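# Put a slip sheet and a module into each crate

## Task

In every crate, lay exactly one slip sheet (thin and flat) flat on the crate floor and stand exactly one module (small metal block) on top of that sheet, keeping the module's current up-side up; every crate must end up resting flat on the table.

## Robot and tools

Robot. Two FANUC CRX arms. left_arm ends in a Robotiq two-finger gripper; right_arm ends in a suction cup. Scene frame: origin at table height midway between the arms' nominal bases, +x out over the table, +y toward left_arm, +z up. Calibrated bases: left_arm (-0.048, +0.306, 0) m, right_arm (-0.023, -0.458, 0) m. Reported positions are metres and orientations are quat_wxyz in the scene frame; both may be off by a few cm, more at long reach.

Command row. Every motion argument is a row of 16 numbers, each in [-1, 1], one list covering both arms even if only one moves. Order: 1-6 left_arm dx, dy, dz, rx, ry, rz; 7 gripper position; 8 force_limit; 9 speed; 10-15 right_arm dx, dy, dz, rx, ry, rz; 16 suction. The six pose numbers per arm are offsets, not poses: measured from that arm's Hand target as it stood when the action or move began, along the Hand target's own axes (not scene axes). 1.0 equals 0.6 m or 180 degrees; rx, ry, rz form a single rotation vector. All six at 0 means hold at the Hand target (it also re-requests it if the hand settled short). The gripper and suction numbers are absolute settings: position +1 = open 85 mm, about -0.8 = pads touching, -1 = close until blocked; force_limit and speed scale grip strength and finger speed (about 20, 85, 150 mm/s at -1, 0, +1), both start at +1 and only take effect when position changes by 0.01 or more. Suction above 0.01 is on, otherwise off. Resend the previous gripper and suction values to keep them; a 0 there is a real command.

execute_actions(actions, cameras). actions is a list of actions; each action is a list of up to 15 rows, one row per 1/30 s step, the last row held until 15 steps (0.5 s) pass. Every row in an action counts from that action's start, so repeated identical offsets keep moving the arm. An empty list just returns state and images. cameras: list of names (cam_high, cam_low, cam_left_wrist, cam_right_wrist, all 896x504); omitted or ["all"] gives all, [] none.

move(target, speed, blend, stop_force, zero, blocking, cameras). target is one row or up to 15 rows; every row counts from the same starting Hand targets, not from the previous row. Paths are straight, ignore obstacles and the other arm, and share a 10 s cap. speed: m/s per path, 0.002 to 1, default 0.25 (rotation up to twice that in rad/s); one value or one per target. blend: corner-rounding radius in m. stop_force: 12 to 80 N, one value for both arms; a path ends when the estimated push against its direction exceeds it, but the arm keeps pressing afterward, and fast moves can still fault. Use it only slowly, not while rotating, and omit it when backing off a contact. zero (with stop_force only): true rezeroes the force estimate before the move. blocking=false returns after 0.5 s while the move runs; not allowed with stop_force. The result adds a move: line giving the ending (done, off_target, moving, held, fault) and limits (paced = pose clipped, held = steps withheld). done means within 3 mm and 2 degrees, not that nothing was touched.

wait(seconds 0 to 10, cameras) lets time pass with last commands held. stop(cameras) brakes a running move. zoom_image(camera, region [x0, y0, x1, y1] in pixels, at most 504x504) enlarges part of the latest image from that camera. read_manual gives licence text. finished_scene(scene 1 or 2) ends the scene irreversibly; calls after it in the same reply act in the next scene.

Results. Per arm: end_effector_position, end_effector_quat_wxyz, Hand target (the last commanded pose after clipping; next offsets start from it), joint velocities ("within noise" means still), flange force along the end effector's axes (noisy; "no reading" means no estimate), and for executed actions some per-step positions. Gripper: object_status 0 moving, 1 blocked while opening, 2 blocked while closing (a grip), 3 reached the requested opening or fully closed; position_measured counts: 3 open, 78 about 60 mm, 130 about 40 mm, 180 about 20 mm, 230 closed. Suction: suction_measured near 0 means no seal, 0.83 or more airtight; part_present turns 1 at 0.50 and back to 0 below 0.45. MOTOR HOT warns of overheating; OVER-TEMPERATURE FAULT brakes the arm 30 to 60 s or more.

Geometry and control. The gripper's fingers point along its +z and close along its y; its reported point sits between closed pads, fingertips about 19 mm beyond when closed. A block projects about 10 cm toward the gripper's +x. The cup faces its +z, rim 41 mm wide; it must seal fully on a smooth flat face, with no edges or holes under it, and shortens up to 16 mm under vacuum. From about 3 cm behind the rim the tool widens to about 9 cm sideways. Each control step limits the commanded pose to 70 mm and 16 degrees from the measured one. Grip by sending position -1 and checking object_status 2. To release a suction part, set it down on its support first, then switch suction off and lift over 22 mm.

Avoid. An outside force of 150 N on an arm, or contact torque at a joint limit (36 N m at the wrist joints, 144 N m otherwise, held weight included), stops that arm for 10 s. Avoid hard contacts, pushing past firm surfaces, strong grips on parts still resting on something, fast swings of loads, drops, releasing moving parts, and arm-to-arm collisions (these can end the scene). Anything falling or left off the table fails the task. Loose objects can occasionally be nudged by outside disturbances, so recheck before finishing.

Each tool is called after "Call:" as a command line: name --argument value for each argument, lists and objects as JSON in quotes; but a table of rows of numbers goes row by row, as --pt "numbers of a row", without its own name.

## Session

Call:
execute_actions --actions '[]'

Scene clock: 0.00 s.
left_arm: end_effector_position=(-0.0171, +0.6864, +0.2106) position_measured=3 object_status=3 end_effector_quat_wxyz=(-0.111, +0.908, -0.108, +0.389) | right_arm: end_effector_position=(+0.3053, +0.1904, +0.3711) suction_measured=0.00 part_present=0 end_effector_quat_wxyz=(-0.043, +0.671, -0.394, -0.626)
Joint positions: left_arm=[2.316 -0.046 -0.635 0.643 -1.558 0.343] | right_arm=[0.71 0.815 1.033 -1.407 -1.842 0.939]
Joint velocities: within noise
Flange force (N): no reading
Hand target: left_arm -0.0171, +0.6864, +0.2106; -0.111, +0.908, -0.108, +0.389 | right_arm +0.3053, +0.1904, +0.3711; -0.043, +0.671, -0.394, -0.626
camera_calibration:
cam_left_wrist: T_world_to_cam=[[-0.110031, -0.952858, -0.282764, 0.72498], [-0.869243, 0.23021, -0.437516, -0.0567574], [0.481986, 0.19765, -0.853595, 0.176386], [0, 0, 0, 1]] pos_world=[-0.0545811, 0.669006, 0.330728]
cam_right_wrist: T_world_to_cam=[[0.559869, 0.675472, -0.479879, -0.109552], [0.259841, -0.693073, -0.672408, 0.331731], [-0.786784, 0.251769, -0.563546, 0.472525], [0, 0, 0, 1]] pos_world=[0.346912, 0.184946, 0.436776]

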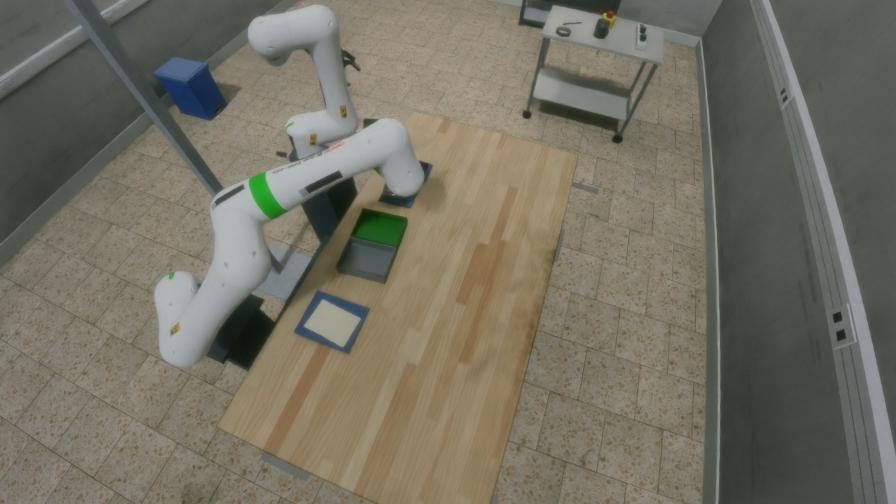

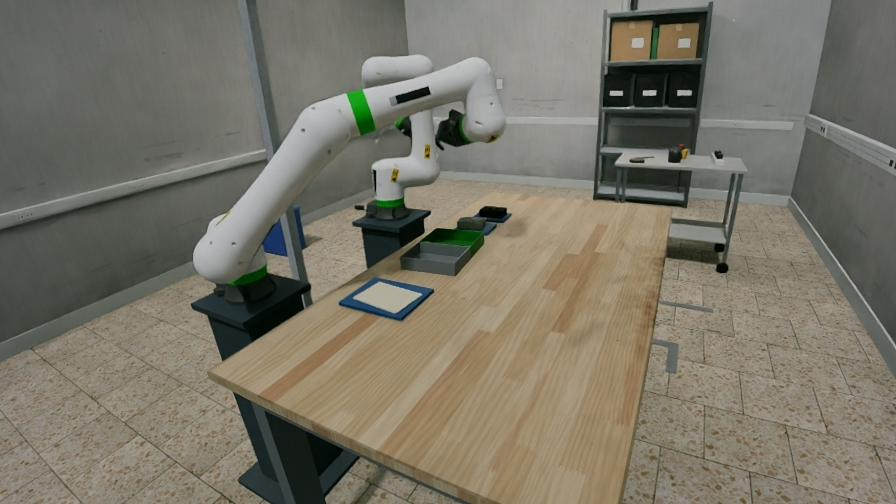

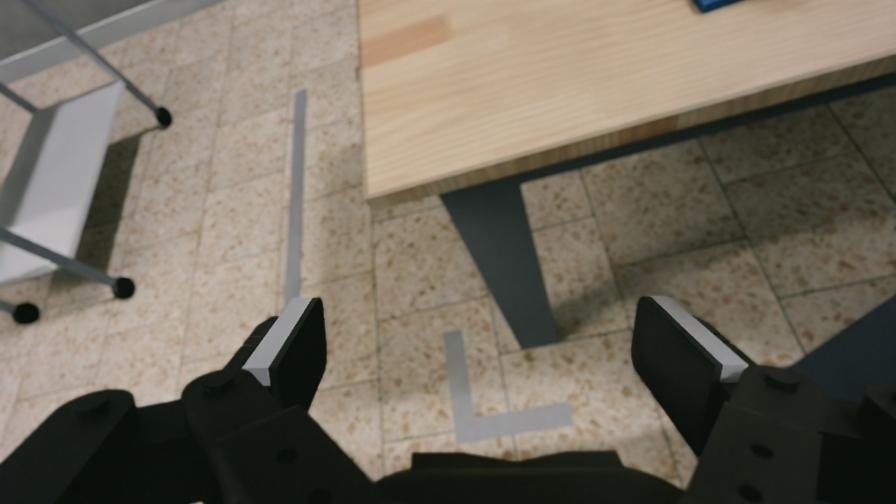

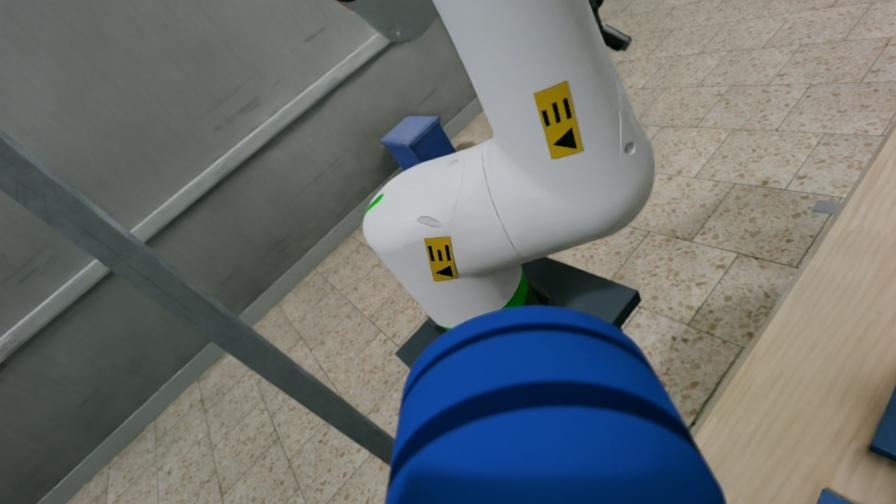

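Call:
move --target '[0,0,0,0,0,0,1,-1,0,0.2095,0.2235,-0.6297,0.505,0.035,0.542,0]' --cameras '["cam_right_wrist","cam_high"]'

Scene clock: 10.27 s.
left_arm: end_effector_position=(-0.0171, +0.6864, +0.2106) position_measured=3 object_status=3 end_effector_quat_wxyz=(-0.111, +0.908, -0.108, +0.389) | right_arm: end_effector_position=(+0.5204, -0.1693, +0.3996) suction_measured=0.00 part_present=0 end_effector_quat_wxyz=(-0.001, -0.001, +1.000, +0.000)
Joint positions: left_arm=[2.316 -0.046 -0.635 0.643 -1.558 0.343] | right_arm=[0.673 0.507 0.867 -0.002 -1.931 -0.699]
Joint velocities: within noise
Flange force (N): left_arm=[4.7 -0.8 3.6] | right_arm=[-0.3 0.1 -3.0]
Hand target: left_arm -0.0171, +0.6864, +0.2106; -0.111, +0.908, -0.108, +0.389 | right_arm +0.5204, -0.1693, +0.3995; -0.001, -0.001, +1.000, +0.000
Off the commanded pose: left_arm 0.000 m, 0 deg | right_arm 0.000 m, 0 deg.
move: done
camera_calibration:
cam_right_wrist: T_world_to_cam=[[-0.0430414, -0.998831, -0.021989, -0.126056], [-0.892176, 0.0285215, 0.450787, 0.318586], [-0.449633, 0.0390205, -0.892361, 0.668272], [0, 0, 0, 1]] pos_world=[0.579286, -0.161072, 0.449954]
Images, in order (width x height): cam_high 896x504, cam_right_wrist 896x504.

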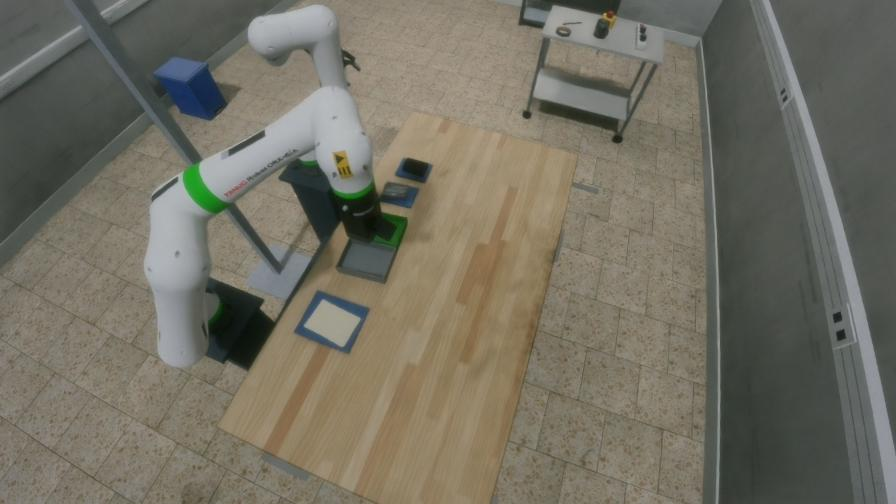

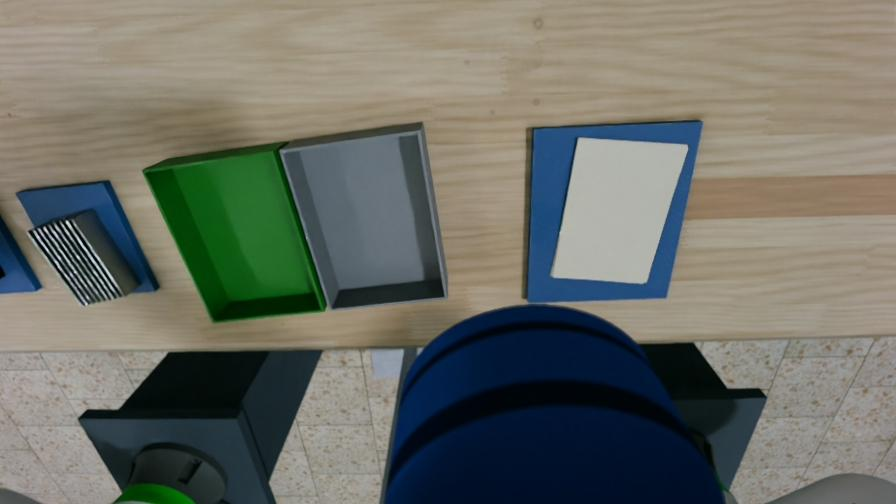

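Call:
move --target '[0,0,0,0,0,0,1,-1,0,-0.0272,0.1993,0.0658,0,0,-0.0261,0]' --cameras '["cam_right_wrist"]'

Call:
zoom_image --camera "cam_right_wrist" --region '[200, 100, 600, 350]'

Call:
move --target '[0.8407,0.4005,0.2135,-0.249,-0.138,0.398,1,-1,0,0.0393,-0.4839,0,0,0,0.0633,0]' --cameras '["cam_right_wrist","cam_left_wrist","cam_low"]'

Call:
zoom_image --camera "cam_right_wrist" --region '[300, 100, 600, 350]'

Scene clock: 15.27 s.
left_arm: end_effector_position=(-0.0171, +0.6864, +0.2106) position_measured=3 object_status=3 end_effector_quat_wxyz=(-0.111, +0.908, -0.108, +0.389) | right_arm: end_effector_position=(+0.5364, -0.0497, +0.3602) suction_measured=0.00 part_present=0 end_effector_quat_wxyz=(-0.001, -0.042, +0.999, +0.001)
Joint positions: left_arm=[2.316 -0.046 -0.635 0.643 -1.558 0.343] | right_arm=[0.791 0.786 1.219 -0.002 -2.005 -0.735]
Joint velocities: within noise
Flange force (N): left_arm=[4.7 -1.0 3.1] | right_arm=no reading
Hand target: left_arm -0.0171, +0.6864, +0.2106; -0.111, +0.908, -0.108, +0.389 | right_arm +0.5364, -0.0497, +0.3601; -0.001, -0.042, +0.999, +0.001
Off the commanded pose: left_arm 0.000 m, 0 deg | right_arm 0.000 m, 0 deg.
move: done
camera_calibration:
cam_right_wrist: T_world_to_cam=[[0.0388245, -0.999002, -0.022081, -0.0506156], [-0.891542, -0.0446109, 0.450736, 0.343218], [-0.451272, 0.00218647, -0.892384, 0.634673], [0, 0, 0, 1]] pos_world=[0.594369, -0.0366415, 0.410554]
Images, in order (width x height): cam_right_wrist 896x504.

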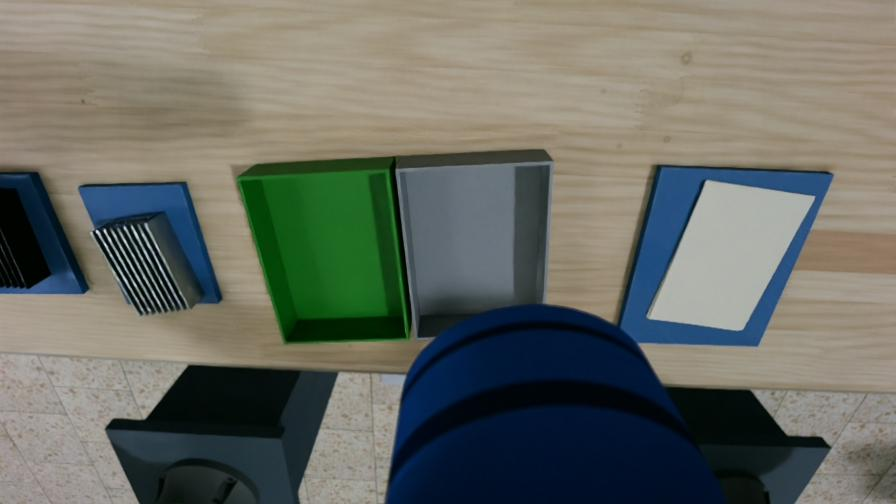

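Scaled by 1.260 from the camera's 896x504 image, which has a finer 1280x720 frame.

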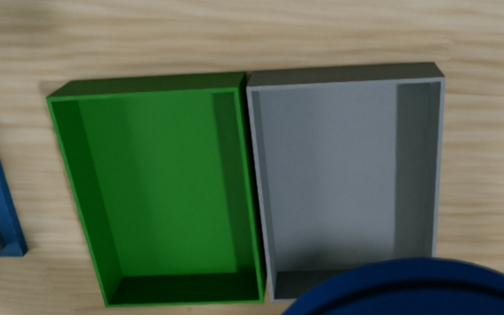

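Scene clock: 18.83 s.
left_arm: end_effector_position=(+0.3903, +0.3304, +0.4001) position_measured=3 object_status=3 end_effector_quat_wxyz=(+0.000, +0.708, -0.707, +0.001) | right_arm: end_effector_position=(+0.5374, -0.3410, +0.3599) suction_measured=0.00 part_present=0 end_effector_quat_wxyz=(-0.001, +0.057, +0.998, +0.000)
Joint positions: left_arm=[0.315 0.015 0.291 0.001 -1.847 1.215] | right_arm=[0.407 0.338 0.533 -0.002 -1.767 -0.549]
Joint velocities: within noise
Flange force (N): left_arm=[4.5 2.6 2.3] | right_arm=[-1.3 0.7 -2.9]
Hand target: left_arm +0.3903, +0.3304, +0.4001; +0.000, +0.707, -0.707, +0.001 | right_arm +0.5374, -0.3410, +0.3599; -0.001, +0.057, +0.998, +0.000
Off the commanded pose: left_arm 0.000 m, 0 deg | right_arm 0.000 m, 0 deg.
move: done
camera_calibration:
cam_left_wrist: T_world_to_cam=[[-0.999994, -0.00278853, 0.002179, 0.403638], [-0.00196888, 0.950016, 0.312196, -0.41411], [-0.00294066, 0.31219, -0.950015, 0.402118], [0, 0, 0, 1]] pos_world=[0.404003, 0.269, 0.510422]
cam_right_wrist: T_world_to_cam=[[-0.159245, -0.987002, -0.0216454, -0.231293], [-0.882695, 0.132528, 0.450873, 0.38685], [-0.442143, 0.0909053, -0.892326, 0.660835], [0, 0, 0, 1]] pos_world=[0.596822, -0.339629, 0.410253]
Images, in order (width x height): cam_low 896x504, cam_left_wrist 896x504, cam_right_wrist 896x504.

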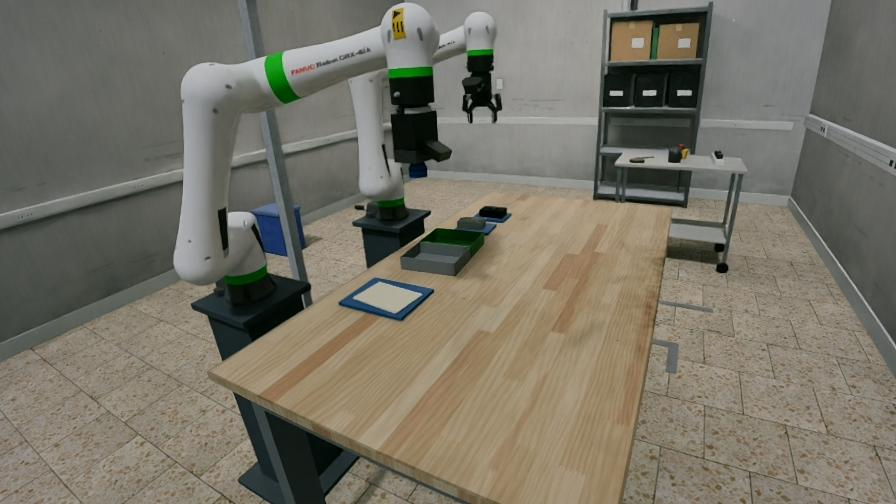

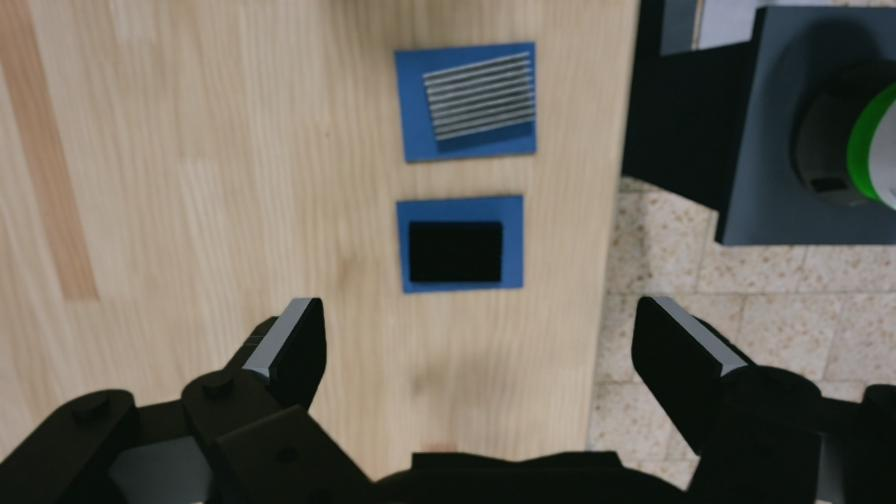

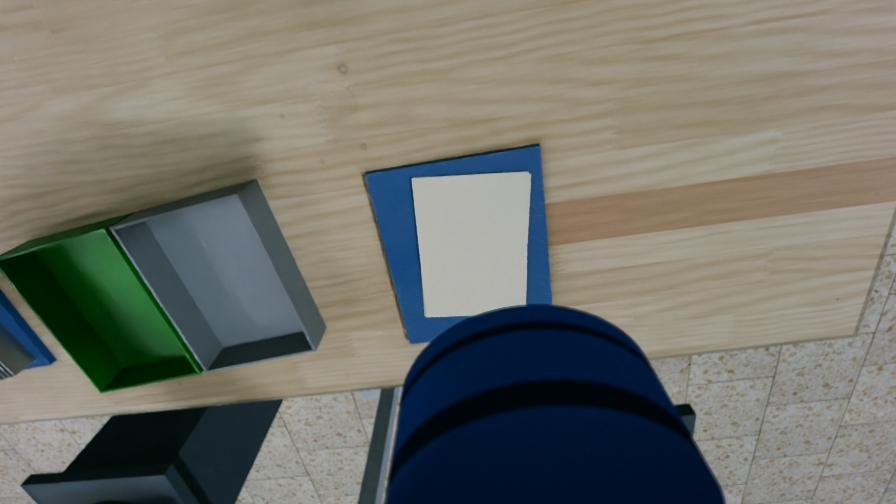

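Scaled by 1.680 from the camera's 896x504 image, which has a finer 1280x720 frame.

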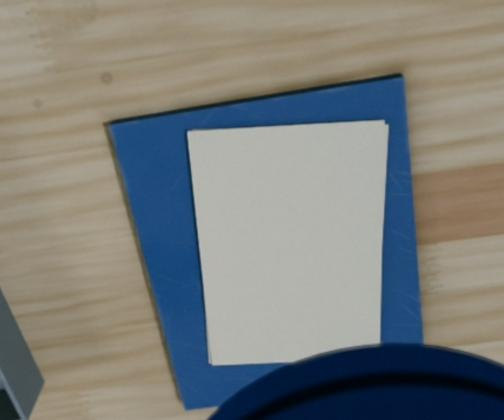

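Call:
move --target '[0,0,0,0,0,0,1,-1,0,0.2753,0.003,0.5467,0,0,-0.0047,0]' --cameras '["cam_right_wrist"]'

Call:
move --target '[0,0,0,0,0,0,1,-1,0,0,0,0.046,0,0,0,1]' --speed 0.03 --cameras '[]'

Scene clock: 26.80 s.
left_arm: end_effector_position=(+0.3903, +0.3304, +0.4001) position_measured=3 object_status=3 end_effector_quat_wxyz=(+0.000, +0.707, -0.707, +0.001) | right_arm: end_effector_position=(+0.3729, -0.3200, +0.0322) suction_measured=0.00 part_present=0 end_effector_quat_wxyz=(-0.001, +0.050, +0.999, +0.000)
Joint positions: left_arm=[0.315 0.015 0.291 0.001 -1.847 1.215] | right_arm=[0.622 0.144 -0.514 -0.002 -0.913 -0.748]
Joint velocities: within noise
Flange force (N): left_arm=[4.3 2.9 2.1] | right_arm=[-0.9 0.5 -3.1]
Hand target: left_arm +0.3903, +0.3304, +0.4001; +0.000, +0.707, -0.707, +0.001 | right_arm +0.3729, -0.3200, +0.0322; -0.001, +0.050, +0.999, +0.000
Off the commanded pose: left_arm 0.000 m, 0 deg | right_arm 0.000 m, 0 deg.
move: done
camera_calibration:
cam_right_wrist: T_world_to_cam=[[-0.14464, -0.989246, -0.021724, -0.250025], [-0.884588, 0.119437, 0.45082, 0.38314], [-0.443377, 0.0844231, -0.892351, 0.292275], [0, 0, 0, 1]] pos_world=[0.432346, -0.317772, 0.0826536]
Images, in order (width x height): cam_right_wrist 896x504.

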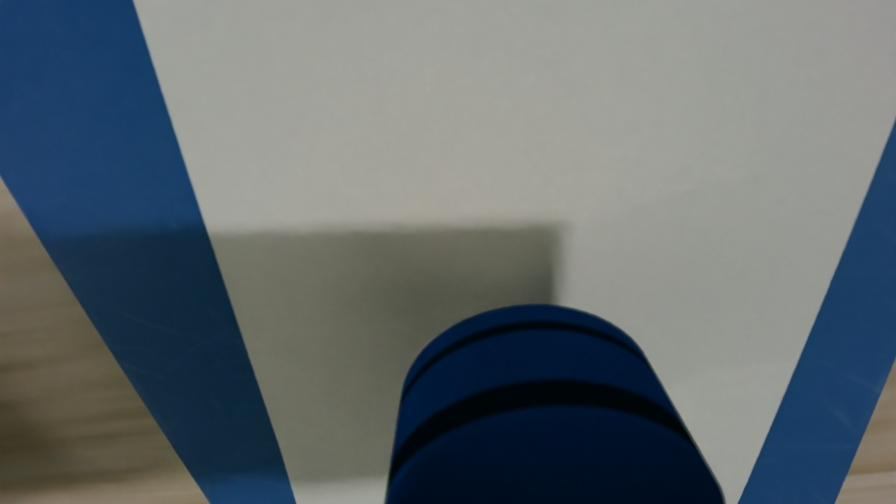

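Scene clock: 27.97 s.
left_arm: end_effector_position=(+0.3903, +0.3304, +0.4001) position_measured=3 object_status=3 end_effector_quat_wxyz=(+0.000, +0.707, -0.707, +0.001) | right_arm: end_effector_position=(+0.3728, -0.3200, +0.0046) suction_measured=0.89 part_present=1 end_effector_quat_wxyz=(-0.001, +0.050, +0.999, +0.000)
Joint positions: left_arm=[0.315 0.015 0.291 0.001 -1.847 1.215] | right_arm=[0.623 0.194 -0.538 -0.003 -0.839 -0.748]
Joint velocities: within noise
Flange force (N): left_arm=[4.4 3.0 2.0] | right_arm=[-0.9 0.9 -3.2]
Hand target: left_arm +0.3903, +0.3304, +0.4001; +0.000, +0.707, -0.707, +0.001 | right_arm +0.3728, -0.3200, +0.0046; -0.001, +0.050, +0.999, +0.000
Off the commanded pose: left_arm 0.000 m, 0 deg | right_arm 0.000 m, 0 deg.
move: done
No camera images: "cameras" was empty.

Call:
move --pt "0 0 0 0 0 0 1 -1 0 0 0 -0.225 0 0 0 1" --pt "0 0 0 0 0 0 1 -1 0 0.0838 0.6581 -0.225 0 0 -0.0608 1" --pt "0 0 0 0 0 0 1 -1 0 0.0838 0.6581 -0.115 0 0 -0.0608 1" --speed 0.2 --cameras '["cam_low","cam_high"]'

Call:
zoom_image --camera "cam_high" --region '[320, 180, 440, 300]'

Call:
zoom_image --camera "cam_low" --region '[380, 190, 520, 290]'

Scene clock: 33.30 s.
left_arm: end_effector_position=(+0.3903, +0.3304, +0.4001) position_measured=3 object_status=3 end_effector_quat_wxyz=(+0.000, +0.707, -0.707, +0.001) | right_arm: end_effector_position=(+0.3622, +0.0778, +0.0740) suction_measured=0.89 part_present=1 end_effector_quat_wxyz=(-0.001, -0.046, +0.999, +0.001)
Joint positions: left_arm=[0.315 0.015 0.291 0.001 -1.847 1.215] | right_arm=[1.118 0.633 0.287 -0.002 -1.224 -1.053]
Joint velocities: within noise
Flange force (N): left_arm=[4.1 3.4 2.3] | right_arm=[-0.8 1.6 -3.0]
Hand target: left_arm +0.3903, +0.3304, +0.4001; +0.000, +0.707, -0.707, +0.001 | right_arm +0.3622, +0.0778, +0.0740; -0.001, -0.046, +0.999, +0.001
Off the commanded pose: left_arm 0.000 m, 0 deg | right_arm 0.000 m, 0 deg.
move: done
Images, in order (width x height): cam_high 896x504, cam_low 896x504.

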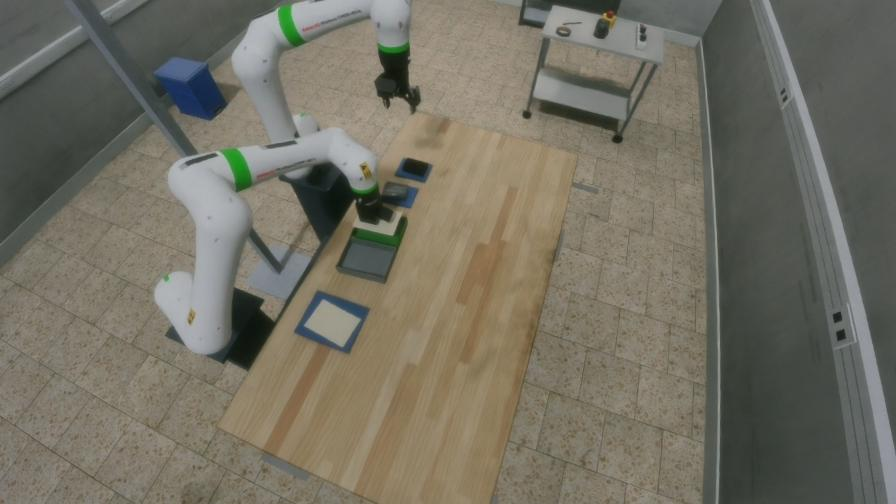

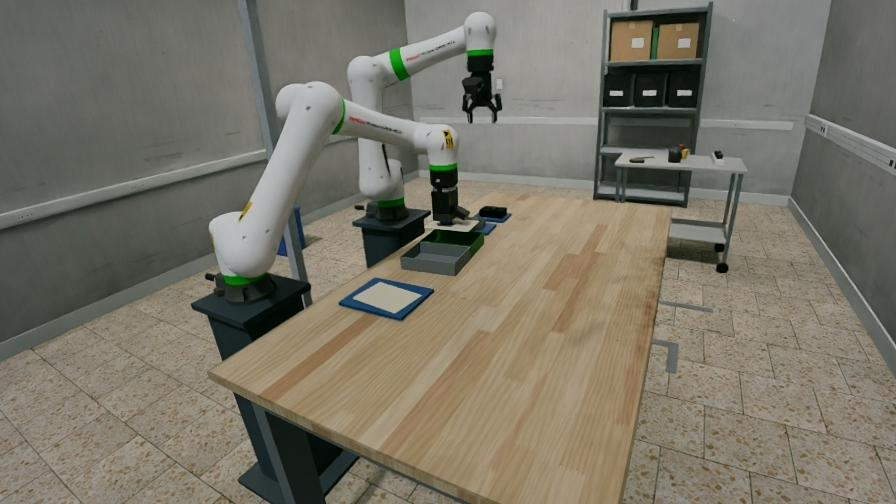

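Scaled by 4.200 from the camera's 896x504 image, which has a finer 1280x720 frame.

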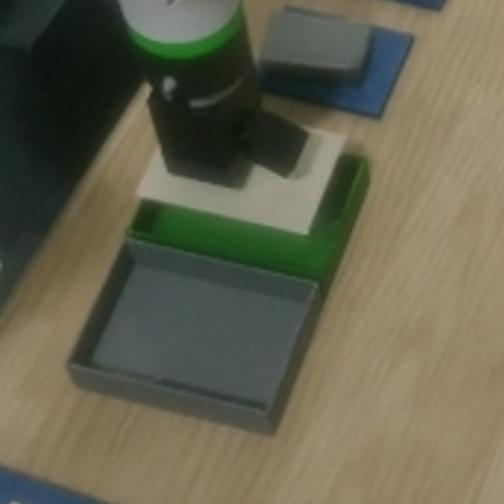

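Scaled by 3.600 from the camera's 896x504 image, which has a finer 1280x720 frame.

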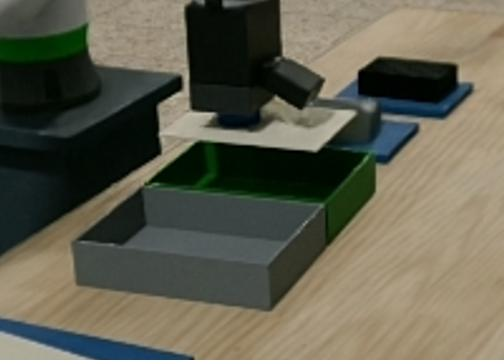

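Call:
move --target '[0,0,0,0,0,0,1,-1,0,0,0,0.1325,0,0,0,1]' --stop_force 12 --speed 0.03 --cameras '["cam_high"]'

Call:
zoom_image --camera "cam_high" --region '[320, 180, 440, 300]'

Scene clock: 37.73 s.
left_arm: end_effector_position=(+0.3903, +0.3304, +0.4001) position_measured=3 object_status=3 end_effector_quat_wxyz=(+0.000, +0.707, -0.707, +0.001) | right_arm: end_effector_position=(+0.3621, +0.0779, -0.0056) suction_measured=0.89 part_present=1 end_effector_quat_wxyz=(-0.001, -0.046, +0.999, +0.001)
Joint positions: left_arm=[0.315 0.015 0.291 0.001 -1.847 1.215] | right_arm=[1.118 0.716 0.219 -0.002 -1.075 -1.053]
Joint velocities: within noise
Flange force (N): left_arm=[4.4 2.6 2.0] | right_arm=[-0.5 1.1 -2.7]
Hand target: left_arm +0.3903, +0.3304, +0.4001; +0.000, +0.707, -0.707, +0.001 | right_arm +0.3621, +0.0779, -0.0055; -0.001, -0.046, +0.999, +0.001
Off the commanded pose: left_arm 0.000 m, 0 deg | right_arm 0.000 m, 0 deg.
move: done
Images, in order (width x height): cam_high 896x504.

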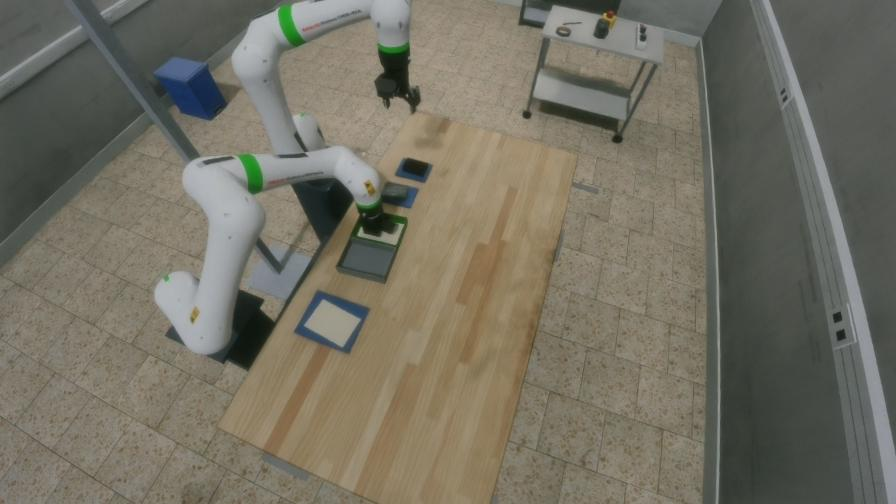

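Scaled by 4.200 from the camera's 896x504 image, which has a finer 1280x720 frame.

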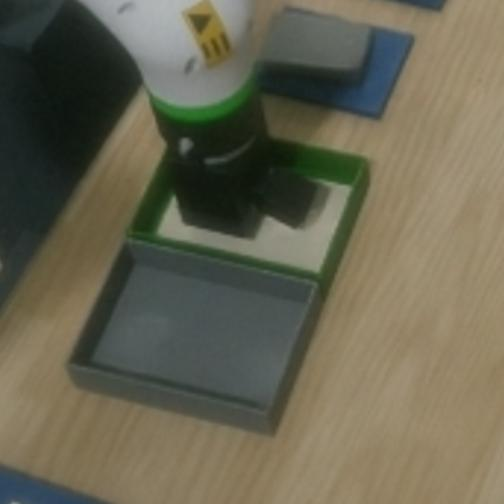

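Call:
move --target '[0,0,0,0,0,0,1,-1,0,0,0,0,0,0,0,0]' --cameras '[]'

Call:
wait --seconds 0.7 --cameras '[]'

Call:
move --pt "0 0 0 0 0 0 1 -1 0 0 0 -0.07 0 0 0 0" --pt "0 0 0 0 0 0 1 -1 0 0 0 -0.2 0 0 0 0" --pt "0 0 0 0 0 0 1 -1 0 -0.2271 -0.7219 -0.6092 0 0 0.0658 0" --speed '[0.06,0.25,0.25]' --cameras '["cam_right_wrist","cam_high"]'

Call:
zoom_image --camera "cam_right_wrist" --region '[300, 100, 600, 350]'

Call:
zoom_image --camera "cam_high" --region '[320, 180, 440, 300]'

Scene clock: 40.77 s.
left_arm: end_effector_position=(+0.3903, +0.3304, +0.4001) position_measured=3 object_status=3 end_effector_quat_wxyz=(+0.000, +0.707, -0.707, +0.001) | right_arm: end_effector_position=(+0.3621, +0.0779, -0.0054) suction_measured=0.00 part_present=0 end_effector_quat_wxyz=(-0.001, -0.046, +0.999, +0.001)
Joint positions: left_arm=[0.315 0.015 0.291 0.001 -1.847 1.215] | right_arm=[1.118 0.715 0.219 -0.002 -1.075 -1.053]
Joint velocities: within noise
Flange force (N): left_arm=[4.2 2.7 2.0] | right_arm=[-0.2 0.3 -12.3]
Hand target: left_arm +0.3903, +0.3304, +0.4001; +0.000, +0.707, -0.707, +0.001 | right_arm +0.3621, +0.0779, -0.0055; -0.001, -0.046, +0.999, +0.001
Off the commanded pose: left_arm 0.000 m, 0 deg | right_arm 0.000 m, 0 deg.
move: done
No camera images: "cameras" was empty.

Scene clock: 41.47 s.
left_arm: end_effector_position=(+0.3903, +0.3304, +0.4001) position_measured=3 object_status=3 end_effector_quat_wxyz=(+0.000, +0.707, -0.707, +0.001) | right_arm: end_effector_position=(+0.3621, +0.0779, -0.0055) suction_measured=0.00 part_present=0 end_effector_quat_wxyz=(-0.001, -0.046, +0.999, +0.001)
Joint positions: left_arm=[0.315 0.015 0.291 0.001 -1.847 1.215] | right_arm=[1.118 0.716 0.219 -0.002 -1.075 -1.053]
Joint velocities: within noise
Flange force (N): left_arm=[4.4 3.0 1.8] | right_arm=[0.2 0.2 -12.0]
Hand target: left_arm +0.3903, +0.3304, +0.4001; +0.000, +0.707, -0.707, +0.001 | right_arm +0.3621, +0.0779, -0.0055; -0.001, -0.046, +0.999, +0.001
Off the commanded pose: left_arm 0.000 m, 0 deg | right_arm 0.000 m, 0 deg.
wait: 0.70 s; at rest by 0.17 s
No camera images: "cameras" was empty.

Scene clock: 45.13 s.
left_arm: end_effector_position=(+0.3903, +0.3304, +0.4001) position_measured=3 object_status=3 end_effector_quat_wxyz=(+0.000, +0.707, -0.707, +0.001) | right_arm: end_effector_position=(+0.5380, -0.3413, +0.3593) suction_measured=0.00 part_present=0 end_effector_quat_wxyz=(-0.001, +0.058, +0.998, +0.000)
Joint positions: left_arm=[0.315 0.015 0.291 0.001 -1.847 1.215] | right_arm=[0.406 0.339 0.533 -0.002 -1.766 -0.549]
Joint velocities: within noise
Flange force (N): left_arm=[4.2 3.1 2.1] | right_arm=[-1.3 0.9 -3.7]
Hand target: left_arm +0.3903, +0.3304, +0.4001; +0.000, +0.707, -0.707, +0.001 | right_arm +0.5380, -0.3413, +0.3593; -0.001, +0.058, +0.998, +0.000
Off the commanded pose: left_arm 0.000 m, 0 deg | right_arm 0.000 m, 0 deg.
move: done
camera_calibration:
cam_right_wrist: T_world_to_cam=[[-0.160152, -0.986855, -0.0216426, -0.231018], [-0.88256, 0.133338, 0.450898, 0.387887], [-0.442085, 0.0913131, -0.892313, 0.660699], [0, 0, 0, 1]] pos_world=[0.597421, -0.340032, 0.409653]
Images, in order (width x height): cam_high 896x504, cam_right_wrist 896x504.

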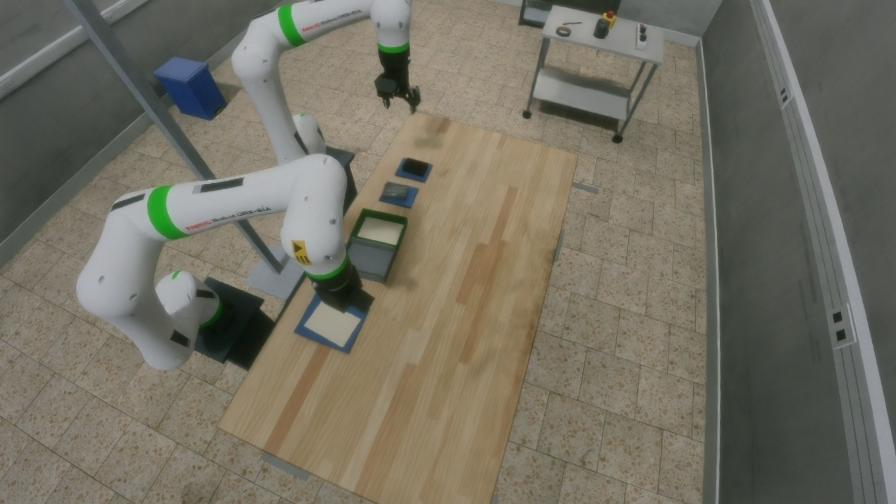

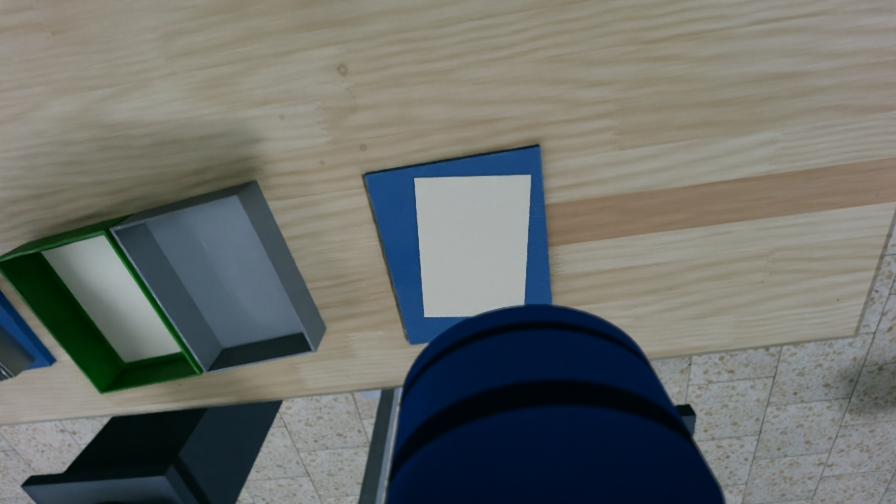

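Scaled by 1.680 from the camera's 896x504 image, which has a finer 1280x720 frame.

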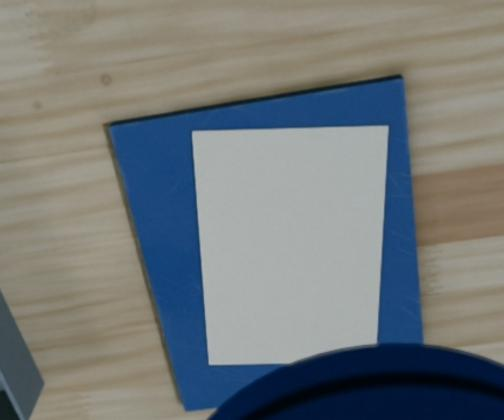

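Scaled by 4.200 from the camera's 896x504 image, which has a finer 1280x720 frame.

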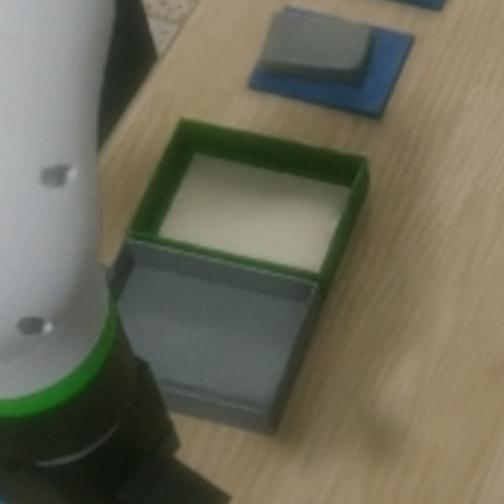

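Call:
move --target '[0,0,0,0,0,0,1,-1,0,0.2783,0.0035,0.5455,0,0,0.0042,0]' --cameras '[]'

Call:
move --target '[0,0,0,0,0,0,1,-1,0,0,0,0.05,0,0,0,1]' --speed 0.03 --cameras '[]'

Scene clock: 49.33 s.
left_arm: end_effector_position=(+0.3903, +0.3304, +0.4001) position_measured=3 object_status=3 end_effector_quat_wxyz=(+0.000, +0.707, -0.707, +0.001) | right_arm: end_effector_position=(+0.3717, -0.3197, +0.0323) suction_measured=0.00 part_present=0 end_effector_quat_wxyz=(-0.001, +0.064, +0.998, +0.000)
Joint positions: left_arm=[0.315 0.015 0.291 0.001 -1.847 1.215] | right_arm=[0.625 0.142 -0.517 -0.002 -0.913 -0.779]
Joint velocities: within noise
Flange force (N): left_arm=[3.9 2.9 1.7] | right_arm=[-0.2 0.9 -2.7]
Hand target: left_arm +0.3903, +0.3304, +0.4001; +0.000, +0.707, -0.707, +0.001 | right_arm +0.3717, -0.3197, +0.0323; -0.001, +0.064, +0.998, +0.000
Off the commanded pose: left_arm 0.000 m, 0 deg | right_arm 0.000 m, 0 deg.
move: done
No camera images: "cameras" was empty.

Scene clock: 50.60 s.
left_arm: end_effector_position=(+0.3903, +0.3304, +0.4001) position_measured=3 object_status=3 end_effector_quat_wxyz=(+0.000, +0.707, -0.707, +0.001) | right_arm: end_effector_position=(+0.3717, -0.3197, +0.0023) suction_measured=0.89 part_present=1 end_effector_quat_wxyz=(-0.001, +0.064, +0.998, +0.000)
Joint positions: left_arm=[0.315 0.015 0.291 0.001 -1.847 1.215] | right_arm=[0.625 0.196 -0.542 -0.003 -0.833 -0.779]
Joint velocities: within noise
Flange force (N): left_arm=[4.3 2.6 1.7] | right_arm=[-0.8 0.6 -3.4]
Hand target: left_arm +0.3903, +0.3304, +0.4001; +0.000, +0.707, -0.707, +0.001 | right_arm +0.3717, -0.3197, +0.0023; -0.001, +0.064, +0.998, +0.000
Off the commanded pose: left_arm 0.000 m, 0 deg | right_arm 0.000 m, 0 deg.
move: done
No camera images: "cameras" was empty.

Call:
move --pt "0 0 0 0 0 0 1 -1 0 0 0 -0.225 0 0 0 1" --pt "0 0 0 0 0 0 1 -1 0 0.0462 0.4254 -0.225 0 0 -0.0697 1" --pt "0 0 0 0 0 0 1 -1 0 0.0462 0.4254 -0.115 0 0 -0.0697 1" --speed 0.2 --cameras '["cam_low","cam_high"]'

Call:
zoom_image --camera "cam_high" --region '[320, 180, 440, 300]'

Call:
move --target '[0,0,0,0,0,0,1,-1,0,0,0,0.129,0,0,0,1]' --stop_force 12 --speed 0.03 --cameras '["cam_high"]'

Call:
zoom_image --camera "cam_high" --region '[320, 180, 440, 300]'

Scene clock: 56.60 s.
left_arm: end_effector_position=(+0.3903, +0.3304, +0.4001) position_measured=3 object_status=3 end_effector_quat_wxyz=(+0.000, +0.707, -0.707, +0.001) | right_arm: end_effector_position=(+0.3770, -0.0631, +0.0715) suction_measured=0.89 part_present=1 end_effector_quat_wxyz=(-0.001, -0.045, +0.999, +0.000)
Joint positions: left_arm=[0.315 0.015 0.291 0.001 -1.847 1.215] | right_arm=[0.984 0.41 -0.059 -0.002 -1.102 -0.92]
Joint velocities: within noise
Flange force (N): left_arm=[4.3 2.6 1.9] | right_arm=[-0.2 0.4 -2.8]
Hand target: left_arm +0.3903, +0.3304, +0.4001; +0.000, +0.707, -0.707, +0.001 | right_arm +0.3770, -0.0631, +0.0715; -0.001, -0.045, +0.999, +0.001
Off the commanded pose: left_arm 0.000 m, 0 deg | right_arm 0.000 m, 0 deg.
move: done
Images, in order (width x height): cam_high 896x504, cam_low 896x504.

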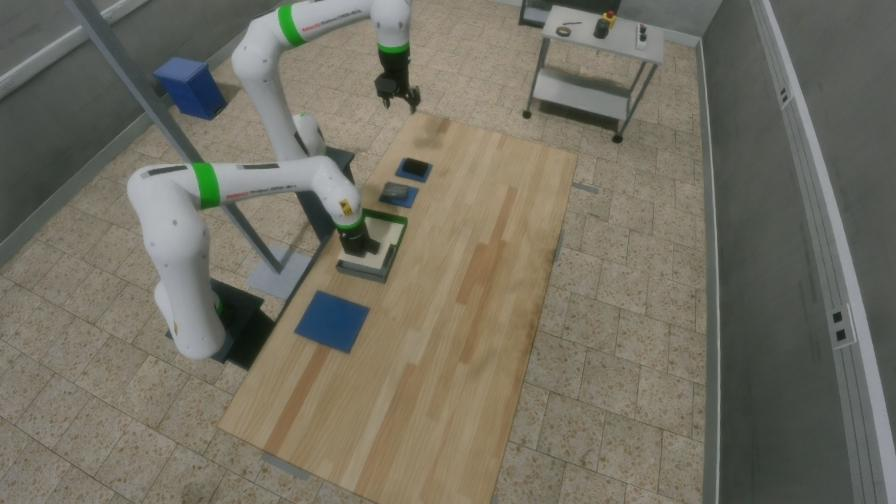

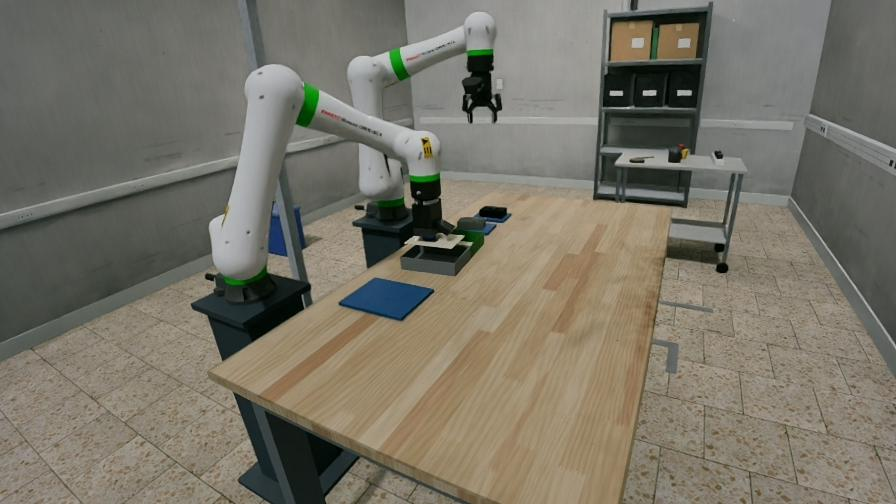

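Scaled by 4.200 from the camera's 896x504 image, which has a finer 1280x720 frame.

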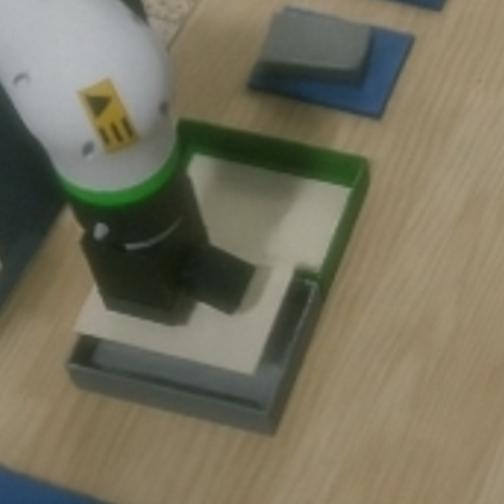

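Scene clock: 59.80 s.
left_arm: end_effector_position=(+0.3903, +0.3304, +0.4001) position_measured=3 object_status=3 end_effector_quat_wxyz=(+0.000, +0.707, -0.707, +0.001) | right_arm: end_effector_position=(+0.3769, -0.0630, -0.0059) suction_measured=0.89 part_present=1 end_effector_quat_wxyz=(-0.001, -0.045, +0.999, +0.001)
Joint positions: left_arm=[0.315 0.015 0.291 0.001 -1.847 1.215] | right_arm=[0.985 0.509 -0.122 -0.003 -0.94 -0.92]
Joint velocities: within noise
Flange force (N): left_arm=[4.1 2.7 2.4] | right_arm=[-0.9 1.2 -2.5]
Hand target: left_arm +0.3903, +0.3304, +0.4001; +0.000, +0.707, -0.707, +0.001 | right_arm +0.3769, -0.0630, -0.0059; -0.001, -0.045, +0.999, +0.001
Off the commanded pose: left_arm 0.000 m, 0 deg | right_arm 0.000 m, 0 deg.
move: done
Images, in order (width x height): cam_high 896x504.

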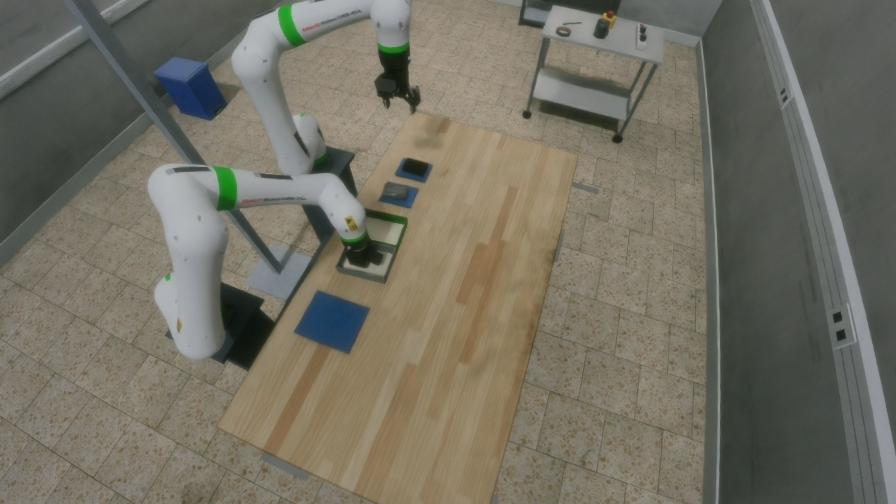

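Scaled by 4.200 from the camera's 896x504 image, which has a finer 1280x720 frame.

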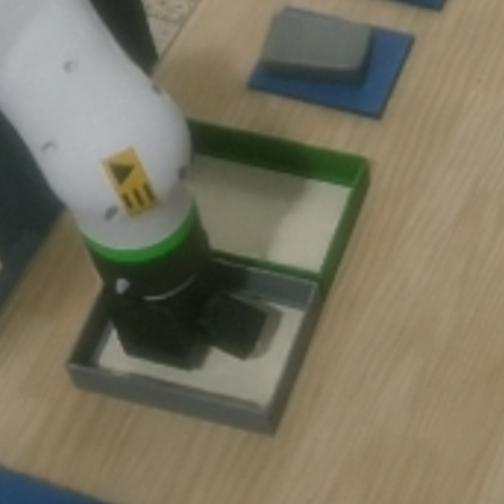

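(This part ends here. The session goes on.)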